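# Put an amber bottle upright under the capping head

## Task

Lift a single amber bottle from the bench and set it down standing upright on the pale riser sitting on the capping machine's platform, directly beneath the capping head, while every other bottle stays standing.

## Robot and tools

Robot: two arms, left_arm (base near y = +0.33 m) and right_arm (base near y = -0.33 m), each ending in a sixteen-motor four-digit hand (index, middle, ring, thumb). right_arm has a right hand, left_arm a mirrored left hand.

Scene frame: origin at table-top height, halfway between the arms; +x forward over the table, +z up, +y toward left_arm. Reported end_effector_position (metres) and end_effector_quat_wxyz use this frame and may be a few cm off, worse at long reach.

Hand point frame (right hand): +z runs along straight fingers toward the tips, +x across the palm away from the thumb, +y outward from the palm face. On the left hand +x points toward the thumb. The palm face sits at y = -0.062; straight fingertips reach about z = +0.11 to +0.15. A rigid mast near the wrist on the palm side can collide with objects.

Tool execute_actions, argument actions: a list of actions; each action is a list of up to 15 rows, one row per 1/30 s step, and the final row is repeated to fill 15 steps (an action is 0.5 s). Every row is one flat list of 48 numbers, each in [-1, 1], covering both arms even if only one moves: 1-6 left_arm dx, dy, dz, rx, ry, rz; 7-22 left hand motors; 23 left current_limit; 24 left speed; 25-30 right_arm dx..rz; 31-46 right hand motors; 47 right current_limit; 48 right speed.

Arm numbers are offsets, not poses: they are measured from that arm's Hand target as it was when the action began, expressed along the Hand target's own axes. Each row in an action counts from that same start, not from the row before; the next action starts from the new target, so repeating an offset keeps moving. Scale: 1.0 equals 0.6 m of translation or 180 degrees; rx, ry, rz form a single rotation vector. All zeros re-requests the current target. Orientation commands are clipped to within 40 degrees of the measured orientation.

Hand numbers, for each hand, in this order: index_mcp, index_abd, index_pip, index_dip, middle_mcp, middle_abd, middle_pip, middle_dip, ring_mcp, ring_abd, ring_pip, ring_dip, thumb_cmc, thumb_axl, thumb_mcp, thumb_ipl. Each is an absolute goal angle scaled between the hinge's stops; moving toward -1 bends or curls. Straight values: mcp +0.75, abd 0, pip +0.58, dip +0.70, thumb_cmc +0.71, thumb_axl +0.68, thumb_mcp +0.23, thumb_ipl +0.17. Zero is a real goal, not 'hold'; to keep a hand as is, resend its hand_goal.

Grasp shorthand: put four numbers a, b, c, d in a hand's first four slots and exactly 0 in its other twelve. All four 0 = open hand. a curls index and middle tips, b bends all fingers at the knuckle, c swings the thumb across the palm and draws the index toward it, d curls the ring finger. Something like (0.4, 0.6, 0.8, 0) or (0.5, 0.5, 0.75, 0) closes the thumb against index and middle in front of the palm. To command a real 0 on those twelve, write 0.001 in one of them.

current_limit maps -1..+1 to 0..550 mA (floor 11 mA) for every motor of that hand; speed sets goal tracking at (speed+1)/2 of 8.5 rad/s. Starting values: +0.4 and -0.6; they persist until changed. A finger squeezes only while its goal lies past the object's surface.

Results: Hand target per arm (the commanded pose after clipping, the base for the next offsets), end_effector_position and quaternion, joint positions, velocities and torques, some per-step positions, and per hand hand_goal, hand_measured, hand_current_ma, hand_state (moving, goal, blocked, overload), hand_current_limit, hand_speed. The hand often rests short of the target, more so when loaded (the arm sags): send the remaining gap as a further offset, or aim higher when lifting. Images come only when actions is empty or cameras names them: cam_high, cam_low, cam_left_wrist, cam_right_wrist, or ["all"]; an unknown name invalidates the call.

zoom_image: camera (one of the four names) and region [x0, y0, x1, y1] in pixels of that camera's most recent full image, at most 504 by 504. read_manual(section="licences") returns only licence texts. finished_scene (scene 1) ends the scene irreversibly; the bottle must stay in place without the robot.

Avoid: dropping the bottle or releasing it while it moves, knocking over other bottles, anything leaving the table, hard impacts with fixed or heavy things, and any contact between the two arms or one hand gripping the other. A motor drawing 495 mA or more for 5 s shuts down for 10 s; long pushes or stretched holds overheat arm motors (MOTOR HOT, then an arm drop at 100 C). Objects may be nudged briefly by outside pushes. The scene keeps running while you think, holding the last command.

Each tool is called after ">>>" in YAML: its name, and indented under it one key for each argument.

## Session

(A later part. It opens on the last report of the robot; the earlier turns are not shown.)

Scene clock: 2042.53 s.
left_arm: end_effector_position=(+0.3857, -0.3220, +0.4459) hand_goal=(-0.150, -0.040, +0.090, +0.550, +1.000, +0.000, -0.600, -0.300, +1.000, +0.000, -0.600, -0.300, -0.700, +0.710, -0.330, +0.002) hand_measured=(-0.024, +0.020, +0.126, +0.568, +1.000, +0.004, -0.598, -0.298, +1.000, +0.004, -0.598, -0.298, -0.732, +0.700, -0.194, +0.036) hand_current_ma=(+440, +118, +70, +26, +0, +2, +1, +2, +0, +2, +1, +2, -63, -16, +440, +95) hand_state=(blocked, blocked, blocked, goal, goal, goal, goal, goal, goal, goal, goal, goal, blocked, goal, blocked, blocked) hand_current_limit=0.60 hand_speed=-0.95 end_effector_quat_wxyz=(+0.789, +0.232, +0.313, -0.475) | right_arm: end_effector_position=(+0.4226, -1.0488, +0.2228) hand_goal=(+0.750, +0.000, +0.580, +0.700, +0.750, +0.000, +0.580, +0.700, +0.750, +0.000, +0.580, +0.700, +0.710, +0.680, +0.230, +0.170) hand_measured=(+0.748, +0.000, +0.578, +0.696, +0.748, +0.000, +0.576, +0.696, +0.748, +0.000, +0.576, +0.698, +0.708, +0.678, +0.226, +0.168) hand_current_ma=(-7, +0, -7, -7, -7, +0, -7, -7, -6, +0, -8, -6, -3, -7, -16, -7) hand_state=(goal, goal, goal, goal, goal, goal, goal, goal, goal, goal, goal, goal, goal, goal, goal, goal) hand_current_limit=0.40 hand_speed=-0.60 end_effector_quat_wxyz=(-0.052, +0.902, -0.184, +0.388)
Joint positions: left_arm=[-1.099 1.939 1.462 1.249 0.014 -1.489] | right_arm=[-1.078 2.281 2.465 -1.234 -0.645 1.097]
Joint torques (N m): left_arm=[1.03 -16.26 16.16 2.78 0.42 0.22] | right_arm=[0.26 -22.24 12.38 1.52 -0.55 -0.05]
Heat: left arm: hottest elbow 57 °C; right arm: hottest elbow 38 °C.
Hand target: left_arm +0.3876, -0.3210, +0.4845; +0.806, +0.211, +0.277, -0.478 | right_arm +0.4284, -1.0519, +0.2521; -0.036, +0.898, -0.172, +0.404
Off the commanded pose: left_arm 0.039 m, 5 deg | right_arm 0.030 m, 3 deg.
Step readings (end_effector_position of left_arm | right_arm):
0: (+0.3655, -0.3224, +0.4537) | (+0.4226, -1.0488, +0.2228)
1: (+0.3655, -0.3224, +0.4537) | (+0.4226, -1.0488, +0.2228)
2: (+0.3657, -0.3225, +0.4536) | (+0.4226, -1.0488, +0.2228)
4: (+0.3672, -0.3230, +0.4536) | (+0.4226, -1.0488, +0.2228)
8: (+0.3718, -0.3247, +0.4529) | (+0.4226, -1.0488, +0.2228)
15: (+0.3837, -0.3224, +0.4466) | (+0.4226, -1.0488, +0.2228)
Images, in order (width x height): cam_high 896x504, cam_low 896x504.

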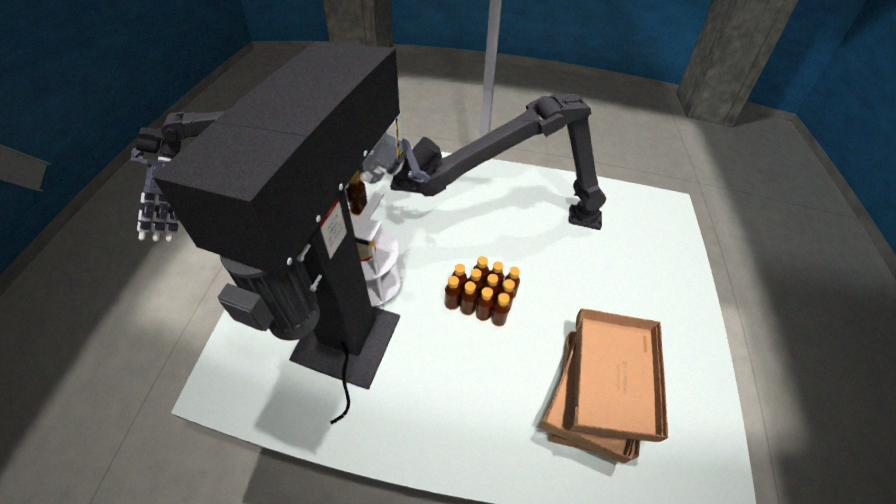

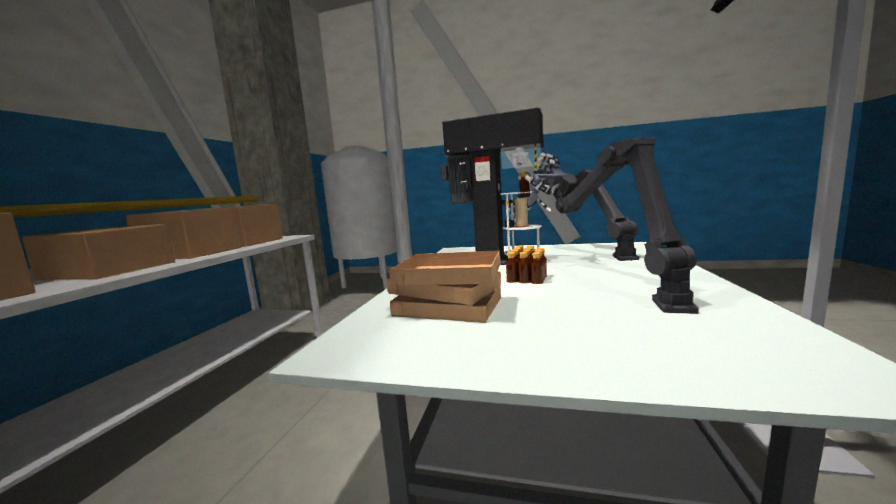

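>>> execute_actions:
  actions:
    - [[0.0035,0.008,0.0037,0,0,0,-0.15,-0.04,0.09,0.55,1.0,0.0,-0.6,-0.3,1.0,0.0,-0.6,-0.3,-0.70,0.71,-0.33,0.001,0.6,-0.95,0,0,0,0,0,0,0,0,0,0,0,0,0,0,0,0,0,0,0,0,0,0,0.4,-0.6],[0.007,0.016,0.0074,0,0,0,-0.15,-0.04,0.09,0.55,1.0,0.0,-0.6,-0.3,1.0,0.0,-0.6,-0.3,-0.70,0.71,-0.33,0.001,0.6,-0.95,0,0,0,0,0,0,0,0,0,0,0,0,0,0,0,0,0,0,0,0,0,0,0.4,-0.6],[0.0105,0.0243,0.011,0,0,0,-0.15,-0.04,0.09,0.55,1.0,0.0,-0.6,-0.3,1.0,0.0,-0.6,-0.3,-0.70,0.71,-0.33,0.001,0.6,-0.95,0,0,0,0,0,0,0,0,0,0,0,0,0,0,0,0,0,0,0,0,0,0,0.4,-0.6]]
  cameras: ["cam_high","cam_low"]

>>> zoom_image:
  camera: "cam_high"
  region: [335, 165, 395, 225]

>>> zoom_image:
  camera: "cam_low"
  region: [490, 145, 570, 225]

Scene clock: 2050.27 s.
left_arm: end_effector_position=(+0.4000, -0.3212, +0.4532) hand_goal=(-0.150, -0.040, +0.090, +0.550, +1.000, +0.000, -0.600, -0.300, +1.000, +0.000, -0.600, -0.300, -0.700, +0.710, -0.330, +0.002) hand_measured=(-0.024, +0.020, +0.126, +0.568, +1.000, +0.004, -0.598, -0.298, +1.000, +0.004, -0.598, -0.298, -0.732, +0.700, -0.194, +0.036) hand_current_ma=(+440, +118, +71, +27, +0, +2, +1, +2, +0, +2, +1, +2, -63, -15, +440, +95) hand_state=(blocked, blocked, blocked, goal, goal, goal, goal, goal, goal, goal, goal, goal, blocked, goal, blocked, blocked) hand_current_limit=0.60 hand_speed=-0.95 end_effector_quat_wxyz=(+0.792, +0.226, +0.306, -0.477) | right_arm: end_effector_position=(+0.4226, -1.0488, +0.2228) hand_goal=(+0.750, +0.000, +0.580, +0.700, +0.750, +0.000, +0.580, +0.700, +0.750, +0.000, +0.580, +0.700, +0.710, +0.680, +0.230, +0.170) hand_measured=(+0.748, +0.000, +0.578, +0.696, +0.748, +0.000, +0.576, +0.696, +0.748, +0.000, +0.576, +0.698, +0.708, +0.678, +0.226, +0.168) hand_current_ma=(-7, +0, -7, -7, -7, +0, -7, -7, -6, +0, -8, -6, -3, -7, -16, -7) hand_state=(goal, goal, goal, goal, goal, goal, goal, goal, goal, goal, goal, goal, goal, goal, goal, goal) hand_current_limit=0.40 hand_speed=-0.60 end_effector_quat_wxyz=(-0.052, +0.902, -0.184, +0.388)
Joint positions: left_arm=[-1.077 1.954 1.496 1.249 0.03 -1.506] | right_arm=[-1.078 2.281 2.465 -1.234 -0.645 1.097]
Joint torques (N m): left_arm=[0.91 -16.44 16.36 2 0.39 0.21] | right_arm=[0.26 -22.3 12.4 1.55 -0.53 -0.05]
Heat: left arm: hottest elbow 59 °C; right arm: hottest elbow 38 °C.
Hand target: left_arm +0.4046, -0.3224, +0.4868; +0.806, +0.211, +0.276, -0.478 | right_arm +0.4284, -1.0519, +0.2521; -0.036, +0.898, -0.172, +0.404
Off the commanded pose: left_arm 0.034 m, 4 deg | right_arm 0.030 m, 3 deg.
Step readings (end_effector_position of left_arm | right_arm):
0: (+0.3857, -0.3220, +0.4461) | (+0.4226, -1.0488, +0.2228)
1: (+0.3857, -0.3220, +0.4461) | (+0.4226, -1.0488, +0.2228)
2: (+0.3856, -0.3221, +0.4463) | (+0.4226, -1.0488, +0.2228)
4: (+0.3862, -0.3228, +0.4471) | (+0.4226, -1.0488, +0.2228)
8: (+0.3892, -0.3245, +0.4509) | (+0.4226, -1.0488, +0.2228)
15: (+0.3973, -0.3220, +0.4535) | (+0.4226, -1.0488, +0.2228)
Images, in order (width x height): cam_high 896x504, cam_low 896x504.

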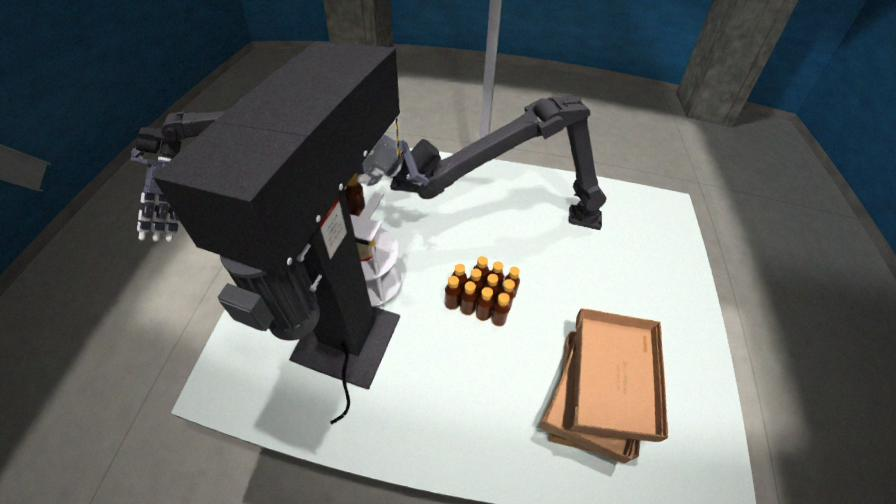

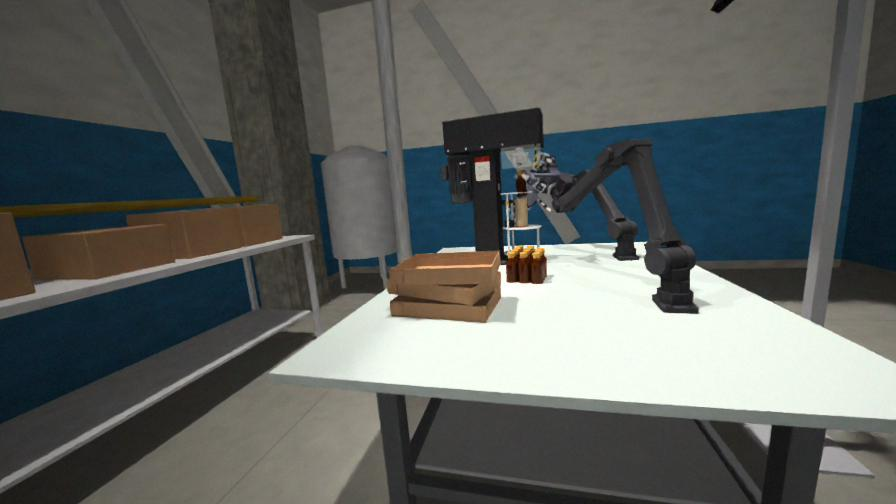

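Scaled by 8.400 from the camera's 896x504 image, which has a finer 1280x720 frame.

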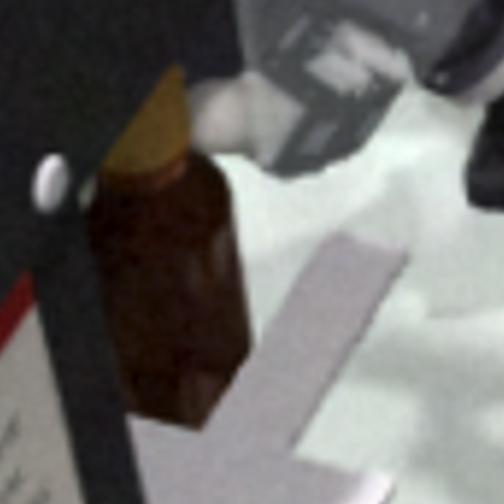

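Scaled by 6.300 from the camera's 896x504 image, which has a finer 1280x720 frame.

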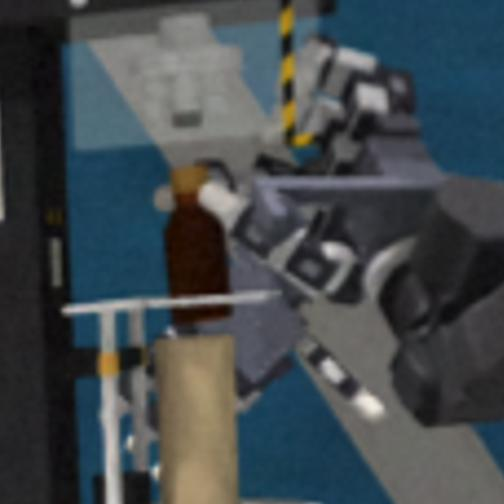

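>>> execute_actions:
  actions:
    - [[0.0035,0.0015,-0.0022,0,0,0,-0.15,-0.04,0.09,0.55,1.0,0.0,-0.6,-0.3,1.0,0.0,-0.6,-0.3,-0.70,0.71,-0.33,0.001,0.6,-0.95,0,0,0,0,0,0,0,0,0,0,0,0,0,0,0,0,0,0,0,0,0,0,0.4,-0.6],[0.007,0.003,-0.0045,0,0,0,-0.15,-0.04,0.09,0.55,1.0,0.0,-0.6,-0.3,1.0,0.0,-0.6,-0.3,-0.70,0.71,-0.33,0.001,0.6,-0.95,0,0,0,0,0,0,0,0,0,0,0,0,0,0,0,0,0,0,0,0,0,0,0.4,-0.6],[0.0107,0.0047,-0.0067,0,0,0,-0.15,-0.04,0.09,0.55,1.0,0.0,-0.6,-0.3,1.0,0.0,-0.6,-0.3,-0.70,0.71,-0.33,0.001,0.6,-0.95,0,0,0,0,0,0,0,0,0,0,0,0,0,0,0,0,0,0,0,0,0,0,0.4,-0.6]]
  cameras: ["cam_high","cam_low"]

>>> zoom_image:
  camera: "cam_high"
  region: [335, 165, 395, 225]

>>> zoom_image:
  camera: "cam_low"
  region: [490, 145, 570, 225]

Scene clock: 2059.00 s.
left_arm: end_effector_position=(+0.4024, -0.3266, +0.4427) hand_goal=(-0.150, -0.040, +0.090, +0.550, +1.000, +0.000, -0.600, -0.300, +1.000, +0.000, -0.600, -0.300, -0.700, +0.710, -0.330, +0.002) hand_measured=(-0.024, +0.020, +0.126, +0.568, +1.000, +0.004, -0.598, -0.298, +1.000, +0.004, -0.598, -0.298, -0.732, +0.700, -0.194, +0.036) hand_current_ma=(+440, +118, +71, +27, +0, +2, +1, +2, +0, +2, +1, +2, -63, -15, +440, +95) hand_state=(blocked, blocked, blocked, goal, goal, goal, goal, goal, goal, goal, goal, goal, blocked, goal, blocked, blocked) hand_current_limit=0.60 hand_speed=-0.95 end_effector_quat_wxyz=(+0.789, +0.230, +0.310, -0.478) | right_arm: end_effector_position=(+0.4226, -1.0488, +0.2228) hand_goal=(+0.750, +0.000, +0.580, +0.700, +0.750, +0.000, +0.580, +0.700, +0.750, +0.000, +0.580, +0.700, +0.710, +0.680, +0.230, +0.170) hand_measured=(+0.748, +0.000, +0.578, +0.696, +0.748, +0.000, +0.576, +0.696, +0.748, +0.000, +0.576, +0.698, +0.708, +0.678, +0.226, +0.168) hand_current_ma=(-7, +0, -7, -7, -7, +0, -7, -7, -6, +0, -8, -6, -3, -7, -16, -7) hand_state=(goal, goal, goal, goal, goal, goal, goal, goal, goal, goal, goal, goal, goal, goal, goal, goal) hand_current_limit=0.40 hand_speed=-0.60 end_effector_quat_wxyz=(-0.052, +0.902, -0.184, +0.388)
Joint positions: left_arm=[-1.077 1.971 1.501 1.249 0.033 -1.511] | right_arm=[-1.078 2.281 2.465 -1.234 -0.645 1.097]
Joint torques (N m): left_arm=[1.79 -16.32 15.9 2.56 0.4 0.21] | right_arm=[0.32 -22.36 12.4 1.57 -0.54 -0.04]
Heat: left arm: hottest elbow 61 °C; right arm: hottest elbow 38 °C.
Hand target: left_arm +0.4086, -0.3230, +0.4797; +0.806, +0.211, +0.277, -0.478 | right_arm +0.4284, -1.0519, +0.2521; -0.036, +0.898, -0.172, +0.404
Off the commanded pose: left_arm 0.038 m, 5 deg | right_arm 0.030 m, 3 deg.
Step readings (end_effector_position of left_arm | right_arm):
0: (+0.4002, -0.3215, +0.4526) | (+0.4226, -1.0488, +0.2228)
1: (+0.4002, -0.3215, +0.4526) | (+0.4226, -1.0488, +0.2228)
2: (+0.4002, -0.3215, +0.4526) | (+0.4226, -1.0488, +0.2228)
4: (+0.4002, -0.3220, +0.4520) | (+0.4226, -1.0488, +0.2228)
8: (+0.4007, -0.3241, +0.4496) | (+0.4226, -1.0488, +0.2228)
15: (+0.4024, -0.3265, +0.4430) | (+0.4226, -1.0488, +0.2228)
Images, in order (width x height): cam_high 896x504, cam_low 896x504.

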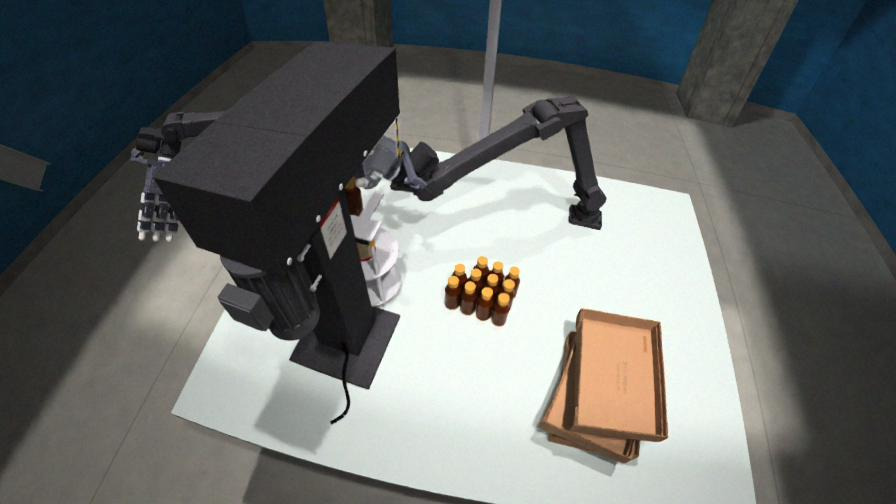

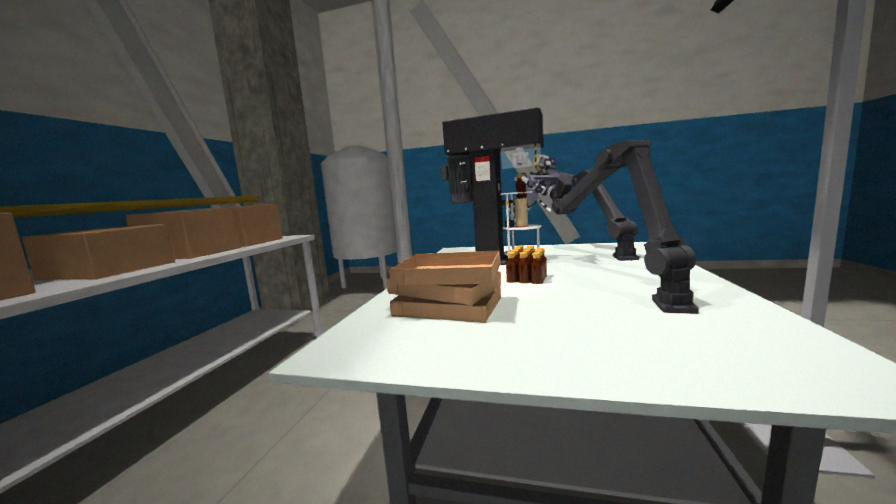

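Scaled by 8.400 from the camera's 896x504 image, which has a finer 1280x720 frame.

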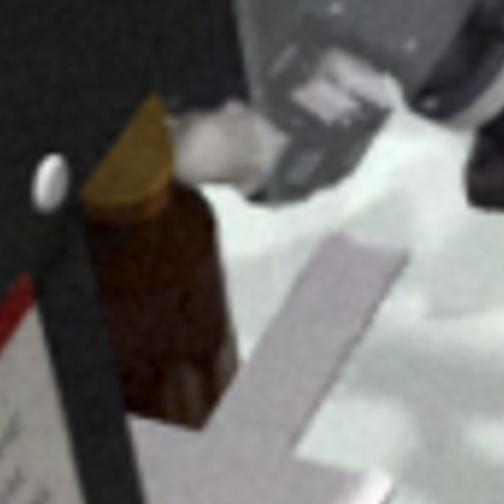

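Scaled by 6.300 from the camera's 896x504 image, which has a finer 1280x720 frame.

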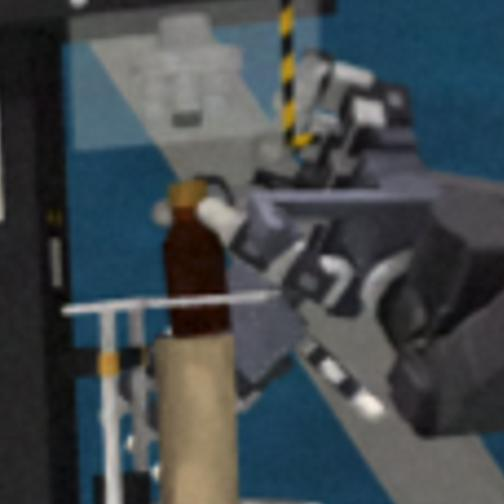

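>>> execute_actions:
  actions:
    - [[-0.002,0.002,-0.0019,0,0,0,-0.15,-0.04,0.09,0.55,1.0,0.0,-0.6,-0.3,1.0,0.0,-0.6,-0.3,-0.70,0.71,-0.33,0.001,0.6,-0.95,0,0,0,0,0,0,0,0,0,0,0,0,0,0,0,0,0,0,0,0,0,0,0.4,-0.6],[-0.004,0.004,-0.0038,0,0,0,-0.15,-0.04,0.09,0.55,1.0,0.0,-0.6,-0.3,1.0,0.0,-0.6,-0.3,-0.70,0.71,-0.33,0.001,0.6,-0.95,0,0,0,0,0,0,0,0,0,0,0,0,0,0,0,0,0,0,0,0,0,0,0.4,-0.6],[-0.0059,0.006,-0.0056,0,0,0,-0.15,-0.04,0.09,0.55,1.0,0.0,-0.6,-0.3,1.0,0.0,-0.6,-0.3,-0.70,0.71,-0.33,0.001,0.6,-0.95,0,0,0,0,0,0,0,0,0,0,0,0,0,0,0,0,0,0,0,0,0,0,0.4,-0.6]]
  cameras: ["cam_high","cam_low"]

>>> zoom_image:
  camera: "cam_high"
  region: [335, 165, 395, 225]

>>> zoom_image:
  camera: "cam_low"
  region: [490, 145, 570, 225]

Scene clock: 2067.00 s.
left_arm: end_effector_position=(+0.4058, -0.3250, +0.4426) hand_goal=(-0.150, -0.040, +0.090, +0.550, +1.000, +0.000, -0.600, -0.300, +1.000, +0.000, -0.600, -0.300, -0.700, +0.710, -0.330, +0.002) hand_measured=(-0.024, +0.020, +0.126, +0.568, +1.000, +0.004, -0.598, -0.298, +1.000, +0.004, -0.598, -0.298, -0.732, +0.700, -0.194, +0.036) hand_current_ma=(+440, +118, +71, +27, +0, +2, +1, +2, +0, +2, +1, +2, -63, -15, +440, +95) hand_state=(blocked, blocked, blocked, goal, goal, goal, goal, goal, goal, goal, goal, goal, blocked, goal, blocked, blocked) hand_current_limit=0.60 hand_speed=-0.95 end_effector_quat_wxyz=(+0.789, +0.230, +0.311, -0.478) | right_arm: end_effector_position=(+0.4226, -1.0488, +0.2228) hand_goal=(+0.750, +0.000, +0.580, +0.700, +0.750, +0.000, +0.580, +0.700, +0.750, +0.000, +0.580, +0.700, +0.710, +0.680, +0.230, +0.170) hand_measured=(+0.748, +0.000, +0.578, +0.696, +0.748, +0.000, +0.576, +0.696, +0.748, +0.000, +0.576, +0.698, +0.708, +0.678, +0.226, +0.168) hand_current_ma=(-7, +0, -7, -7, -7, +0, -7, -7, -6, +0, -8, -6, -3, -7, -16, -7) hand_state=(goal, goal, goal, goal, goal, goal, goal, goal, goal, goal, goal, goal, goal, goal, goal, goal) hand_current_limit=0.40 hand_speed=-0.60 end_effector_quat_wxyz=(-0.052, +0.902, -0.184, +0.388)
Joint positions: left_arm=[-1.071 1.971 1.501 1.249 0.036 -1.514] | right_arm=[-1.078 2.281 2.465 -1.234 -0.645 1.097]
Joint torques (N m): left_arm=[1.96 -17.61 14.67 2.85 0.41 0.22] | right_arm=[0.26 -22.36 12.38 1.52 -0.54 -0.04]
Heat: left arm: hottest elbow 60 °C; right arm: hottest elbow 38 °C.
Hand target: left_arm +0.4097, -0.3169, +0.4797; +0.806, +0.211, +0.277, -0.478 | right_arm +0.4284, -1.0519, +0.2521; -0.036, +0.898, -0.172, +0.404
Off the commanded pose: left_arm 0.038 m, 5 deg | right_arm 0.030 m, 3 deg.
Step readings (end_effector_position of left_arm | right_arm):
0: (+0.4024, -0.3266, +0.4427) | (+0.4226, -1.0488, +0.2228)
1: (+0.4024, -0.3266, +0.4427) | (+0.4226, -1.0488, +0.2228)
2: (+0.4027, -0.3265, +0.4427) | (+0.4226, -1.0488, +0.2228)
4: (+0.4030, -0.3264, +0.4427) | (+0.4226, -1.0488, +0.2228)
8: (+0.4035, -0.3263, +0.4427) | (+0.4226, -1.0488, +0.2228)
15: (+0.4058, -0.3250, +0.4426) | (+0.4226, -1.0488, +0.2228)
Images, in order (width x height): cam_high 896x504, cam_low 896x504.

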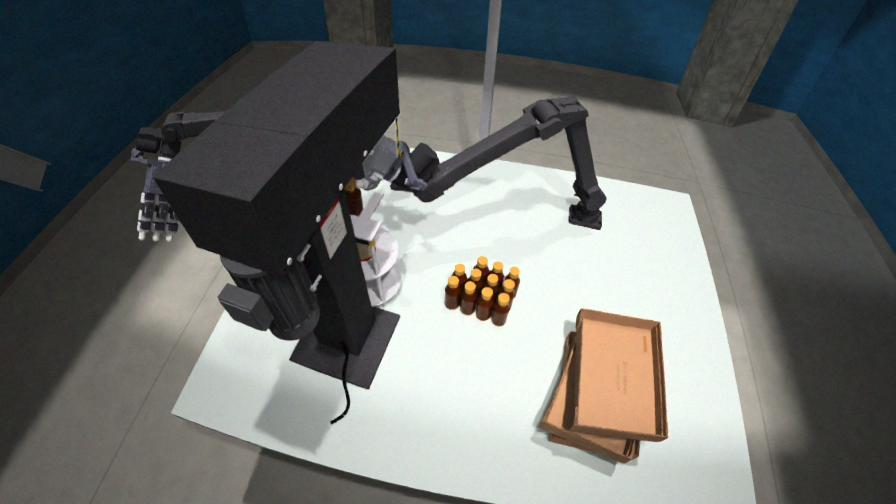

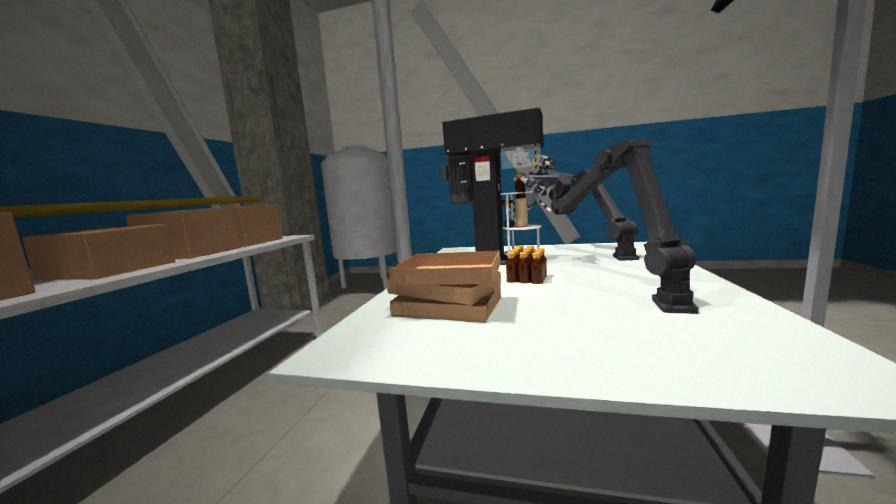

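Scaled by 8.400 from the camera's 896x504 image, which has a finer 1280x720 frame.

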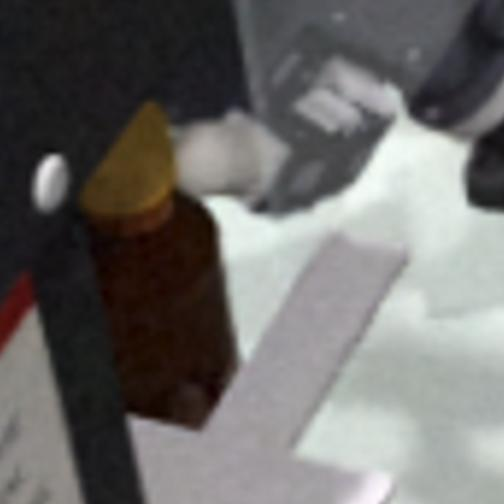

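Scaled by 6.300 from the camera's 896x504 image, which has a finer 1280x720 frame.

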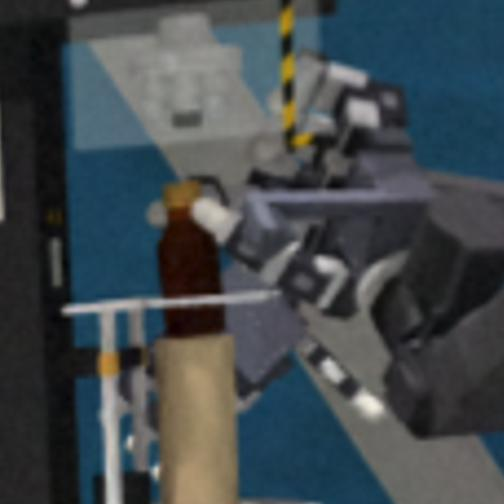

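>>> execute_actions:
  actions:
    - [[0.0014,0.0003,-0.0032,0,0,0,-0.15,-0.04,0.09,0.55,1.0,0.0,-0.6,-0.3,1.0,0.0,-0.6,-0.3,-0.70,0.71,-0.33,0.001,0.6,-0.95,0,0,0,0,0,0,0,0,0,0,0,0,0,0,0,0,0,0,0,0,0,0,0.4,-0.6],[0.0028,0.0006,-0.0064,0,0,0,-0.15,-0.04,0.09,0.55,1.0,0.0,-0.6,-0.3,1.0,0.0,-0.6,-0.3,-0.70,0.71,-0.33,0.001,0.6,-0.95,0,0,0,0,0,0,0,0,0,0,0,0,0,0,0,0,0,0,0,0,0,0,0.4,-0.6],[0.0043,0.0008,-0.0096,0,0,0,-0.15,-0.04,0.09,0.55,1.0,0.0,-0.6,-0.3,1.0,0.0,-0.6,-0.3,-0.70,0.71,-0.33,0.001,0.6,-0.95,0,0,0,0,0,0,0,0,0,0,0,0,0,0,0,0,0,0,0,0,0,0,0.4,-0.6]]
  cameras: ["cam_high","cam_low"]

>>> zoom_image:
  camera: "cam_high"
  region: [335, 165, 395, 225]

>>> zoom_image:
  camera: "cam_low"
  region: [490, 145, 570, 225]

Scene clock: 2083.23 s.
left_arm: end_effector_position=(+0.4062, -0.3234, +0.4441) hand_goal=(-0.150, -0.040, +0.090, +0.550, +1.000, +0.000, -0.600, -0.300, +1.000, +0.000, -0.600, -0.300, -0.700, +0.710, -0.330, +0.002) hand_measured=(-0.024, +0.020, +0.126, +0.568, +1.000, +0.004, -0.598, -0.298, +1.000, +0.004, -0.598, -0.298, -0.732, +0.700, -0.194, +0.036) hand_current_ma=(+440, +118, +71, +27, +0, +2, +1, +2, +0, +2, +1, +2, -63, -15, +440, +95) hand_state=(blocked, blocked, blocked, goal, goal, goal, goal, goal, goal, goal, goal, goal, blocked, goal, blocked, blocked) hand_current_limit=0.60 hand_speed=-0.95 end_effector_quat_wxyz=(+0.790, +0.228, +0.308, -0.479) | right_arm: end_effector_position=(+0.4226, -1.0488, +0.2228) hand_goal=(+0.750, +0.000, +0.580, +0.700, +0.750, +0.000, +0.580, +0.700, +0.750, +0.000, +0.580, +0.700, +0.710, +0.680, +0.230, +0.170) hand_measured=(+0.748, +0.000, +0.578, +0.696, +0.748, +0.000, +0.576, +0.696, +0.748, +0.000, +0.576, +0.698, +0.708, +0.678, +0.226, +0.168) hand_current_ma=(-7, +0, -7, -7, -7, +0, -7, -7, -6, +0, -8, -6, -3, -7, -16, -7) hand_state=(goal, goal, goal, goal, goal, goal, goal, goal, goal, goal, goal, goal, goal, goal, goal, goal) hand_current_limit=0.40 hand_speed=-0.60 end_effector_quat_wxyz=(-0.052, +0.902, -0.184, +0.388)
Joint positions: left_arm=[-1.069 1.971 1.501 1.257 0.037 -1.516] | right_arm=[-1.078 2.281 2.465 -1.234 -0.645 1.097]
Joint torques (N m): left_arm=[1.67 -17.14 13.75 2.99 0.4 0.19] | right_arm=[0.26 -22.24 12.41 1.54 -0.54 -0.05]
Heat: left arm: hottest elbow 58 °C; right arm: hottest elbow 38 °C.
Hand target: left_arm +0.4097, -0.3149, +0.4737; +0.806, +0.211, +0.277, -0.478 | right_arm +0.4284, -1.0519, +0.2521; -0.036, +0.898, -0.172, +0.404
Off the commanded pose: left_arm 0.031 m, 4 deg | right_arm 0.030 m, 3 deg.
Step readings (end_effector_position of left_arm | right_arm):
0: (+0.4058, -0.3250, +0.4426) | (+0.4226, -1.0488, +0.2228)
1: (+0.4058, -0.3250, +0.4426) | (+0.4226, -1.0488, +0.2228)
2: (+0.4058, -0.3250, +0.4426) | (+0.4226, -1.0488, +0.2228)
4: (+0.4060, -0.3249, +0.4426) | (+0.4226, -1.0488, +0.2228)
8: (+0.4062, -0.3240, +0.4435) | (+0.4226, -1.0488, +0.2228)
15: (+0.4062, -0.3234, +0.4441) | (+0.4226, -1.0488, +0.2228)
Images, in order (width x height): cam_high 896x504, cam_low 896x504.

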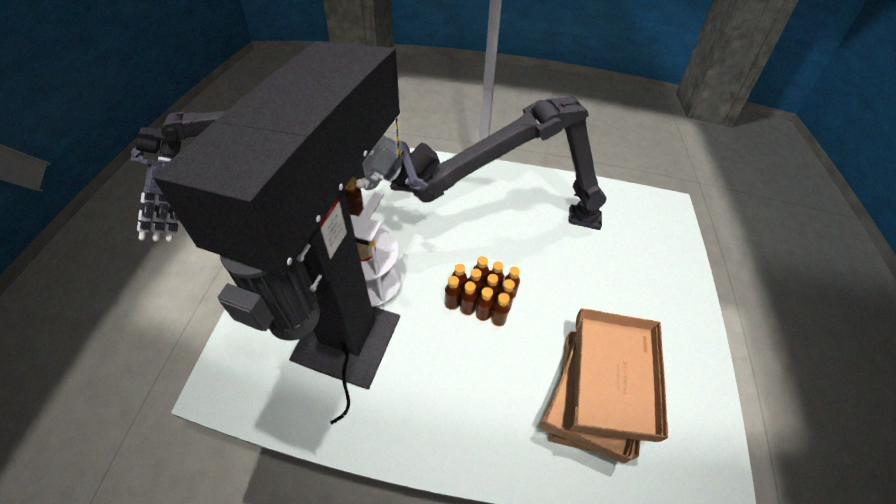

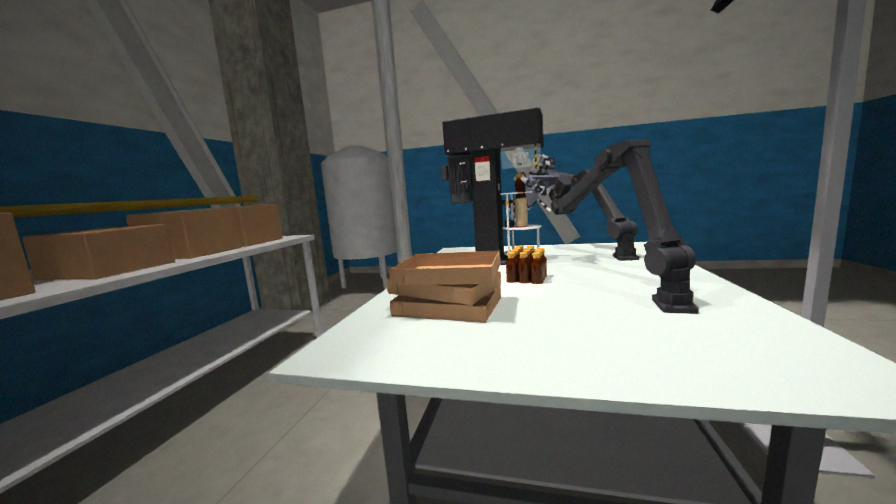

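Scaled by 8.400 from the camera's 896x504 image, which has a finer 1280x720 frame.

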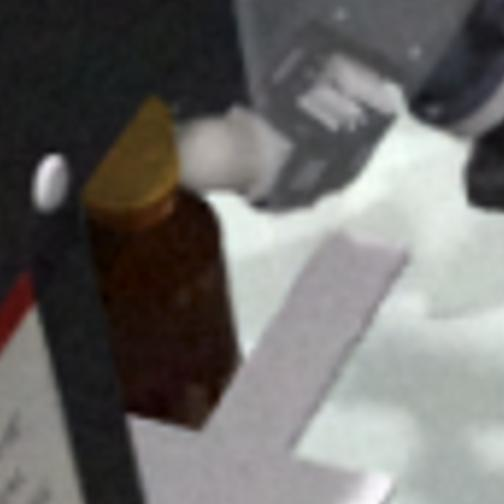

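Scaled by 6.300 from the camera's 896x504 image, which has a finer 1280x720 frame.

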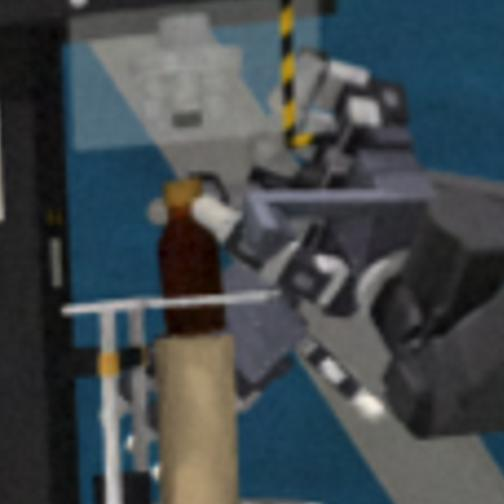

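>>> execute_actions:
  actions:
    - [[0.0025,-0.0001,-0.0037,0,0,0,-0.15,-0.04,0.09,0.55,1.0,0.0,-0.6,-0.3,1.0,0.0,-0.6,-0.3,-0.70,0.71,-0.33,0.001,0.6,-0.95,0,0,0,0,0,0,0,0,0,0,0,0,0,0,0,0,0,0,0,0,0,0,0.4,-0.6],[0.005,-0.0001,-0.0074,0,0,0,-0.15,-0.04,0.09,0.55,1.0,0.0,-0.6,-0.3,1.0,0.0,-0.6,-0.3,-0.70,0.71,-0.33,0.001,0.6,-0.95,0,0,0,0,0,0,0,0,0,0,0,0,0,0,0,0,0,0,0,0,0,0,0.4,-0.6],[0.0075,-0.0002,-0.0111,0,0,0,-0.15,-0.04,0.09,0.55,1.0,0.0,-0.6,-0.3,1.0,0.0,-0.6,-0.3,-0.70,0.71,-0.33,0.001,0.6,-0.95,0,0,0,0,0,0,0,0,0,0,0,0,0,0,0,0,0,0,0,0,0,0,0.4,-0.6]]
  cameras: ["cam_high","cam_low"]

>>> zoom_image:
  camera: "cam_high"
  region: [335, 165, 395, 225]

>>> zoom_image:
  camera: "cam_low"
  region: [490, 145, 570, 225]

Scene clock: 2089.40 s.
left_arm: end_effector_position=(+0.4051, -0.3207, +0.4474) hand_goal=(-0.150, -0.040, +0.090, +0.550, +1.000, +0.000, -0.600, -0.300, +1.000, +0.000, -0.600, -0.300, -0.700, +0.710, -0.330, +0.002) hand_measured=(-0.024, +0.020, +0.126, +0.568, +1.000, +0.004, -0.598, -0.298, +1.000, +0.004, -0.598, -0.298, -0.732, +0.700, -0.194, +0.036) hand_current_ma=(+440, +118, +71, +27, +0, +2, +1, +2, +0, +2, +1, +2, -63, -15, +440, +95) hand_state=(blocked, blocked, blocked, goal, goal, goal, goal, goal, goal, goal, goal, goal, blocked, goal, blocked, blocked) hand_current_limit=0.60 hand_speed=-0.95 end_effector_quat_wxyz=(+0.793, +0.223, +0.301, -0.481) | right_arm: end_effector_position=(+0.4226, -1.0488, +0.2228) hand_goal=(+0.750, +0.000, +0.580, +0.700, +0.750, +0.000, +0.580, +0.700, +0.750, +0.000, +0.580, +0.700, +0.710, +0.680, +0.230, +0.170) hand_measured=(+0.748, +0.000, +0.578, +0.696, +0.748, +0.000, +0.576, +0.696, +0.748, +0.000, +0.576, +0.698, +0.708, +0.678, +0.226, +0.168) hand_current_ma=(-7, +0, -7, -7, -7, +0, -7, -7, -6, +0, -8, -6, -3, -7, -16, -7) hand_state=(goal, goal, goal, goal, goal, goal, goal, goal, goal, goal, goal, goal, goal, goal, goal, goal) hand_current_limit=0.40 hand_speed=-0.60 end_effector_quat_wxyz=(-0.052, +0.902, -0.184, +0.388)
Joint positions: left_arm=[-1.069 1.971 1.501 1.274 0.038 -1.516] | right_arm=[-1.078 2.281 2.465 -1.234 -0.645 1.097]
Joint torques (N m): left_arm=[1.55 -17.08 12.81 2.92 0.39 0.2] | right_arm=[0.26 -22.24 12.38 1.54 -0.54 -0.04]
Heat: left arm: hottest elbow 58 °C; right arm: hottest elbow 38 °C.
Hand target: left_arm +0.4096, -0.3140, +0.4658; +0.806, +0.211, +0.277, -0.479 | right_arm +0.4284, -1.0519, +0.2521; -0.036, +0.898, -0.172, +0.404
Off the commanded pose: left_arm 0.020 m, 3 deg | right_arm 0.030 m, 3 deg.
Step readings (end_effector_position of left_arm | right_arm):
0: (+0.4062, -0.3234, +0.4441) | (+0.4226, -1.0488, +0.2228)
1: (+0.4062, -0.3234, +0.4441) | (+0.4226, -1.0488, +0.2228)
2: (+0.4061, -0.3233, +0.4442) | (+0.4226, -1.0488, +0.2228)
4: (+0.4059, -0.3229, +0.4448) | (+0.4226, -1.0488, +0.2228)
8: (+0.4054, -0.3213, +0.4466) | (+0.4226, -1.0488, +0.2228)
15: (+0.4051, -0.3208, +0.4474) | (+0.4226, -1.0488, +0.2228)
Images, in order (width x height): cam_high 896x504, cam_low 896x504.

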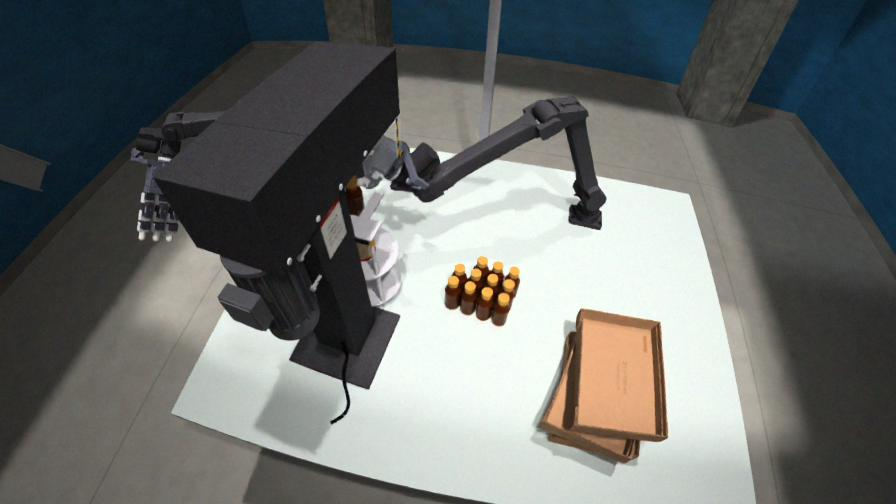

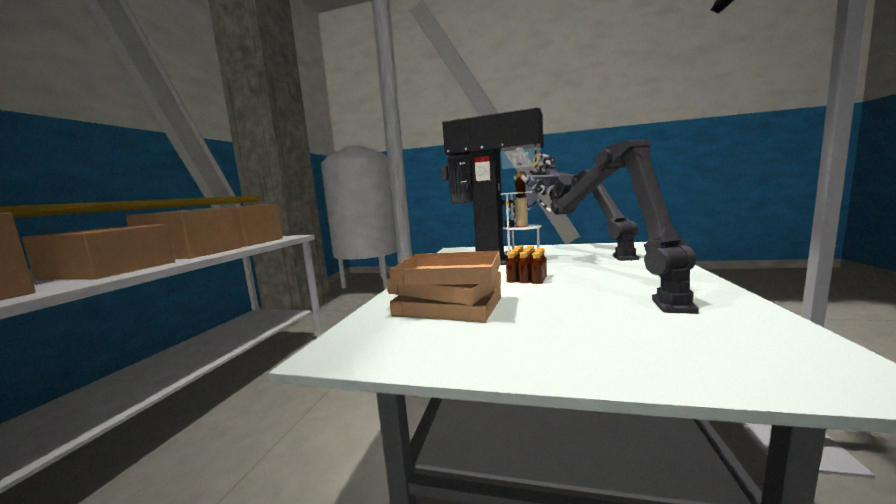

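Scaled by 8.400 from the camera's 896x504 image, which has a finer 1280x720 frame.

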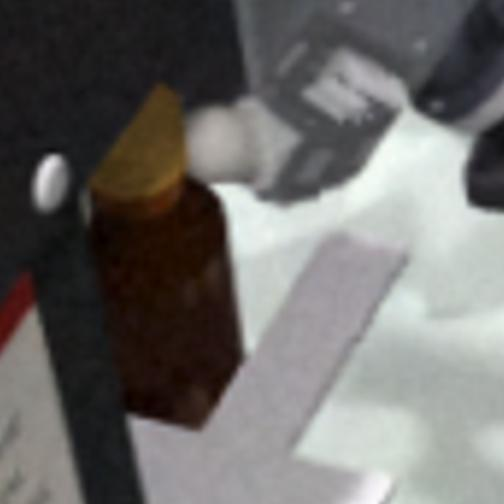

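Scaled by 6.300 from the camera's 896x504 image, which has a finer 1280x720 frame.

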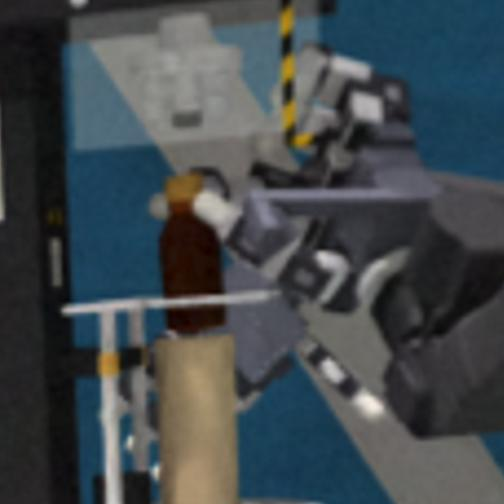

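>>> execute_actions:
  actions:
    - [[0.002,-0.0002,-0.0025,0,0,0,-0.15,-0.04,0.09,0.55,1.0,0.0,-0.6,-0.3,1.0,0.0,-0.6,-0.3,-0.70,0.71,-0.33,0.001,0.6,-0.95,0,0,0,0,0,0,0,0,0,0,0,0,0,0,0,0,0,0,0,0,0,0,0.4,-0.6],[0.004,-0.0005,-0.005,0,0,0,-0.15,-0.04,0.09,0.55,1.0,0.0,-0.6,-0.3,1.0,0.0,-0.6,-0.3,-0.70,0.71,-0.33,0.001,0.6,-0.95,0,0,0,0,0,0,0,0,0,0,0,0,0,0,0,0,0,0,0,0,0,0,0.4,-0.6],[0.0065,-0.0008,-0.0076,0,0,0,-0.15,-0.04,0.09,0.55,1.0,0.0,-0.6,-0.3,1.0,0.0,-0.6,-0.3,-0.70,0.71,-0.33,0.001,0.6,-0.95,0,0,0,0,0,0,0,0,0,0,0,0,0,0,0,0,0,0,0,0,0,0,0.4,-0.6]]
  cameras: ["cam_high","cam_low"]

>>> zoom_image:
  camera: "cam_high"
  region: [335, 165, 395, 225]

>>> zoom_image:
  camera: "cam_low"
  region: [490, 145, 570, 225]

Scene clock: 2097.73 s.
left_arm: end_effector_position=(+0.4050, -0.3207, +0.4450) hand_goal=(-0.150, -0.040, +0.090, +0.550, +1.000, +0.000, -0.600, -0.300, +1.000, +0.000, -0.600, -0.300, -0.700, +0.710, -0.330, +0.002) hand_measured=(-0.024, +0.020, +0.126, +0.568, +1.000, +0.004, -0.598, -0.298, +1.000, +0.004, -0.598, -0.298, -0.732, +0.700, -0.194, +0.036) hand_current_ma=(+440, +118, +71, +27, +0, +2, +1, +2, +0, +2, +1, +2, -63, -15, +440, +95) hand_state=(blocked, blocked, blocked, goal, goal, goal, goal, goal, goal, goal, goal, goal, blocked, goal, blocked, blocked) hand_current_limit=0.60 hand_speed=-0.95 end_effector_quat_wxyz=(+0.794, +0.222, +0.298, -0.481) | right_arm: end_effector_position=(+0.4226, -1.0488, +0.2228) hand_goal=(+0.750, +0.000, +0.580, +0.700, +0.750, +0.000, +0.580, +0.700, +0.750, +0.000, +0.580, +0.700, +0.710, +0.680, +0.230, +0.170) hand_measured=(+0.748, +0.000, +0.578, +0.696, +0.748, +0.000, +0.576, +0.696, +0.748, +0.000, +0.576, +0.698, +0.708, +0.678, +0.226, +0.168) hand_current_ma=(-7, +0, -7, -7, -7, +0, -7, -7, -6, +0, -8, -6, -3, -7, -16, -7) hand_state=(goal, goal, goal, goal, goal, goal, goal, goal, goal, goal, goal, goal, goal, goal, goal, goal) hand_current_limit=0.40 hand_speed=-0.60 end_effector_quat_wxyz=(-0.052, +0.902, -0.184, +0.388)
Joint positions: left_arm=[-1.069 1.978 1.501 1.287 0.038 -1.516] | right_arm=[-1.078 2.281 2.465 -1.234 -0.645 1.097]
Joint torques (N m): left_arm=[1.49 -16.15 12.33 2.96 0.4 0.21] | right_arm=[0.32 -22.3 12.38 1.55 -0.55 -0.04]
Heat: left arm: hottest elbow 57 °C; right arm: hottest elbow 38 °C.
Hand target: left_arm +0.4095, -0.3140, +0.4597; +0.806, +0.211, +0.277, -0.478 | right_arm +0.4284, -1.0519, +0.2521; -0.036, +0.898, -0.172, +0.404
Off the commanded pose: left_arm 0.017 m, 3 deg | right_arm 0.030 m, 3 deg.
Step readings (end_effector_position of left_arm | right_arm):
0: (+0.4051, -0.3207, +0.4474) | (+0.4226, -1.0488, +0.2228)
1: (+0.4051, -0.3207, +0.4474) | (+0.4226, -1.0488, +0.2228)
2: (+0.4051, -0.3207, +0.4474) | (+0.4226, -1.0488, +0.2228)
4: (+0.4049, -0.3204, +0.4476) | (+0.4226, -1.0488, +0.2228)
8: (+0.4047, -0.3199, +0.4474) | (+0.4226, -1.0488, +0.2228)
15: (+0.4050, -0.3206, +0.4452) | (+0.4226, -1.0488, +0.2228)
Images, in order (width x height): cam_high 896x504, cam_low 896x504.

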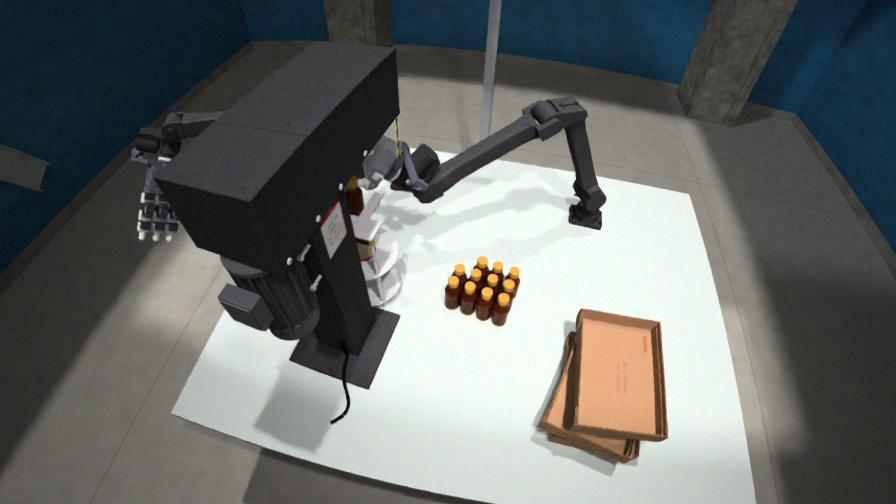

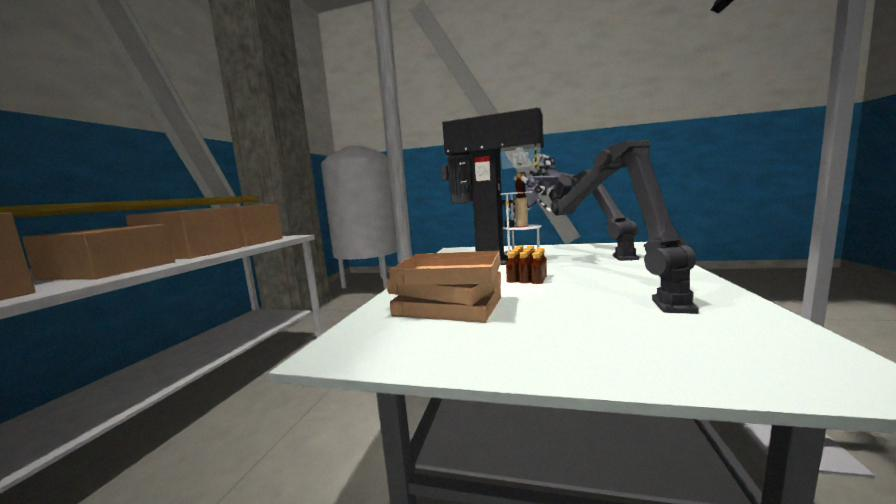

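Scaled by 8.400 from the camera's 896x504 image, which has a finer 1280x720 frame.

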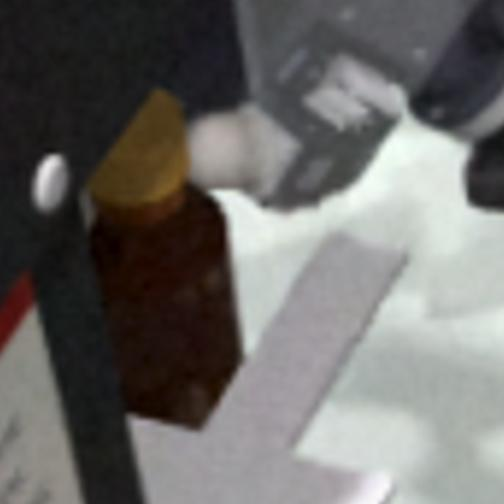

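Scaled by 6.300 from the camera's 896x504 image, which has a finer 1280x720 frame.

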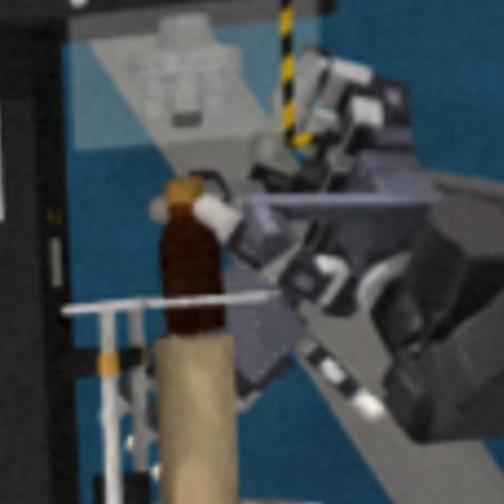

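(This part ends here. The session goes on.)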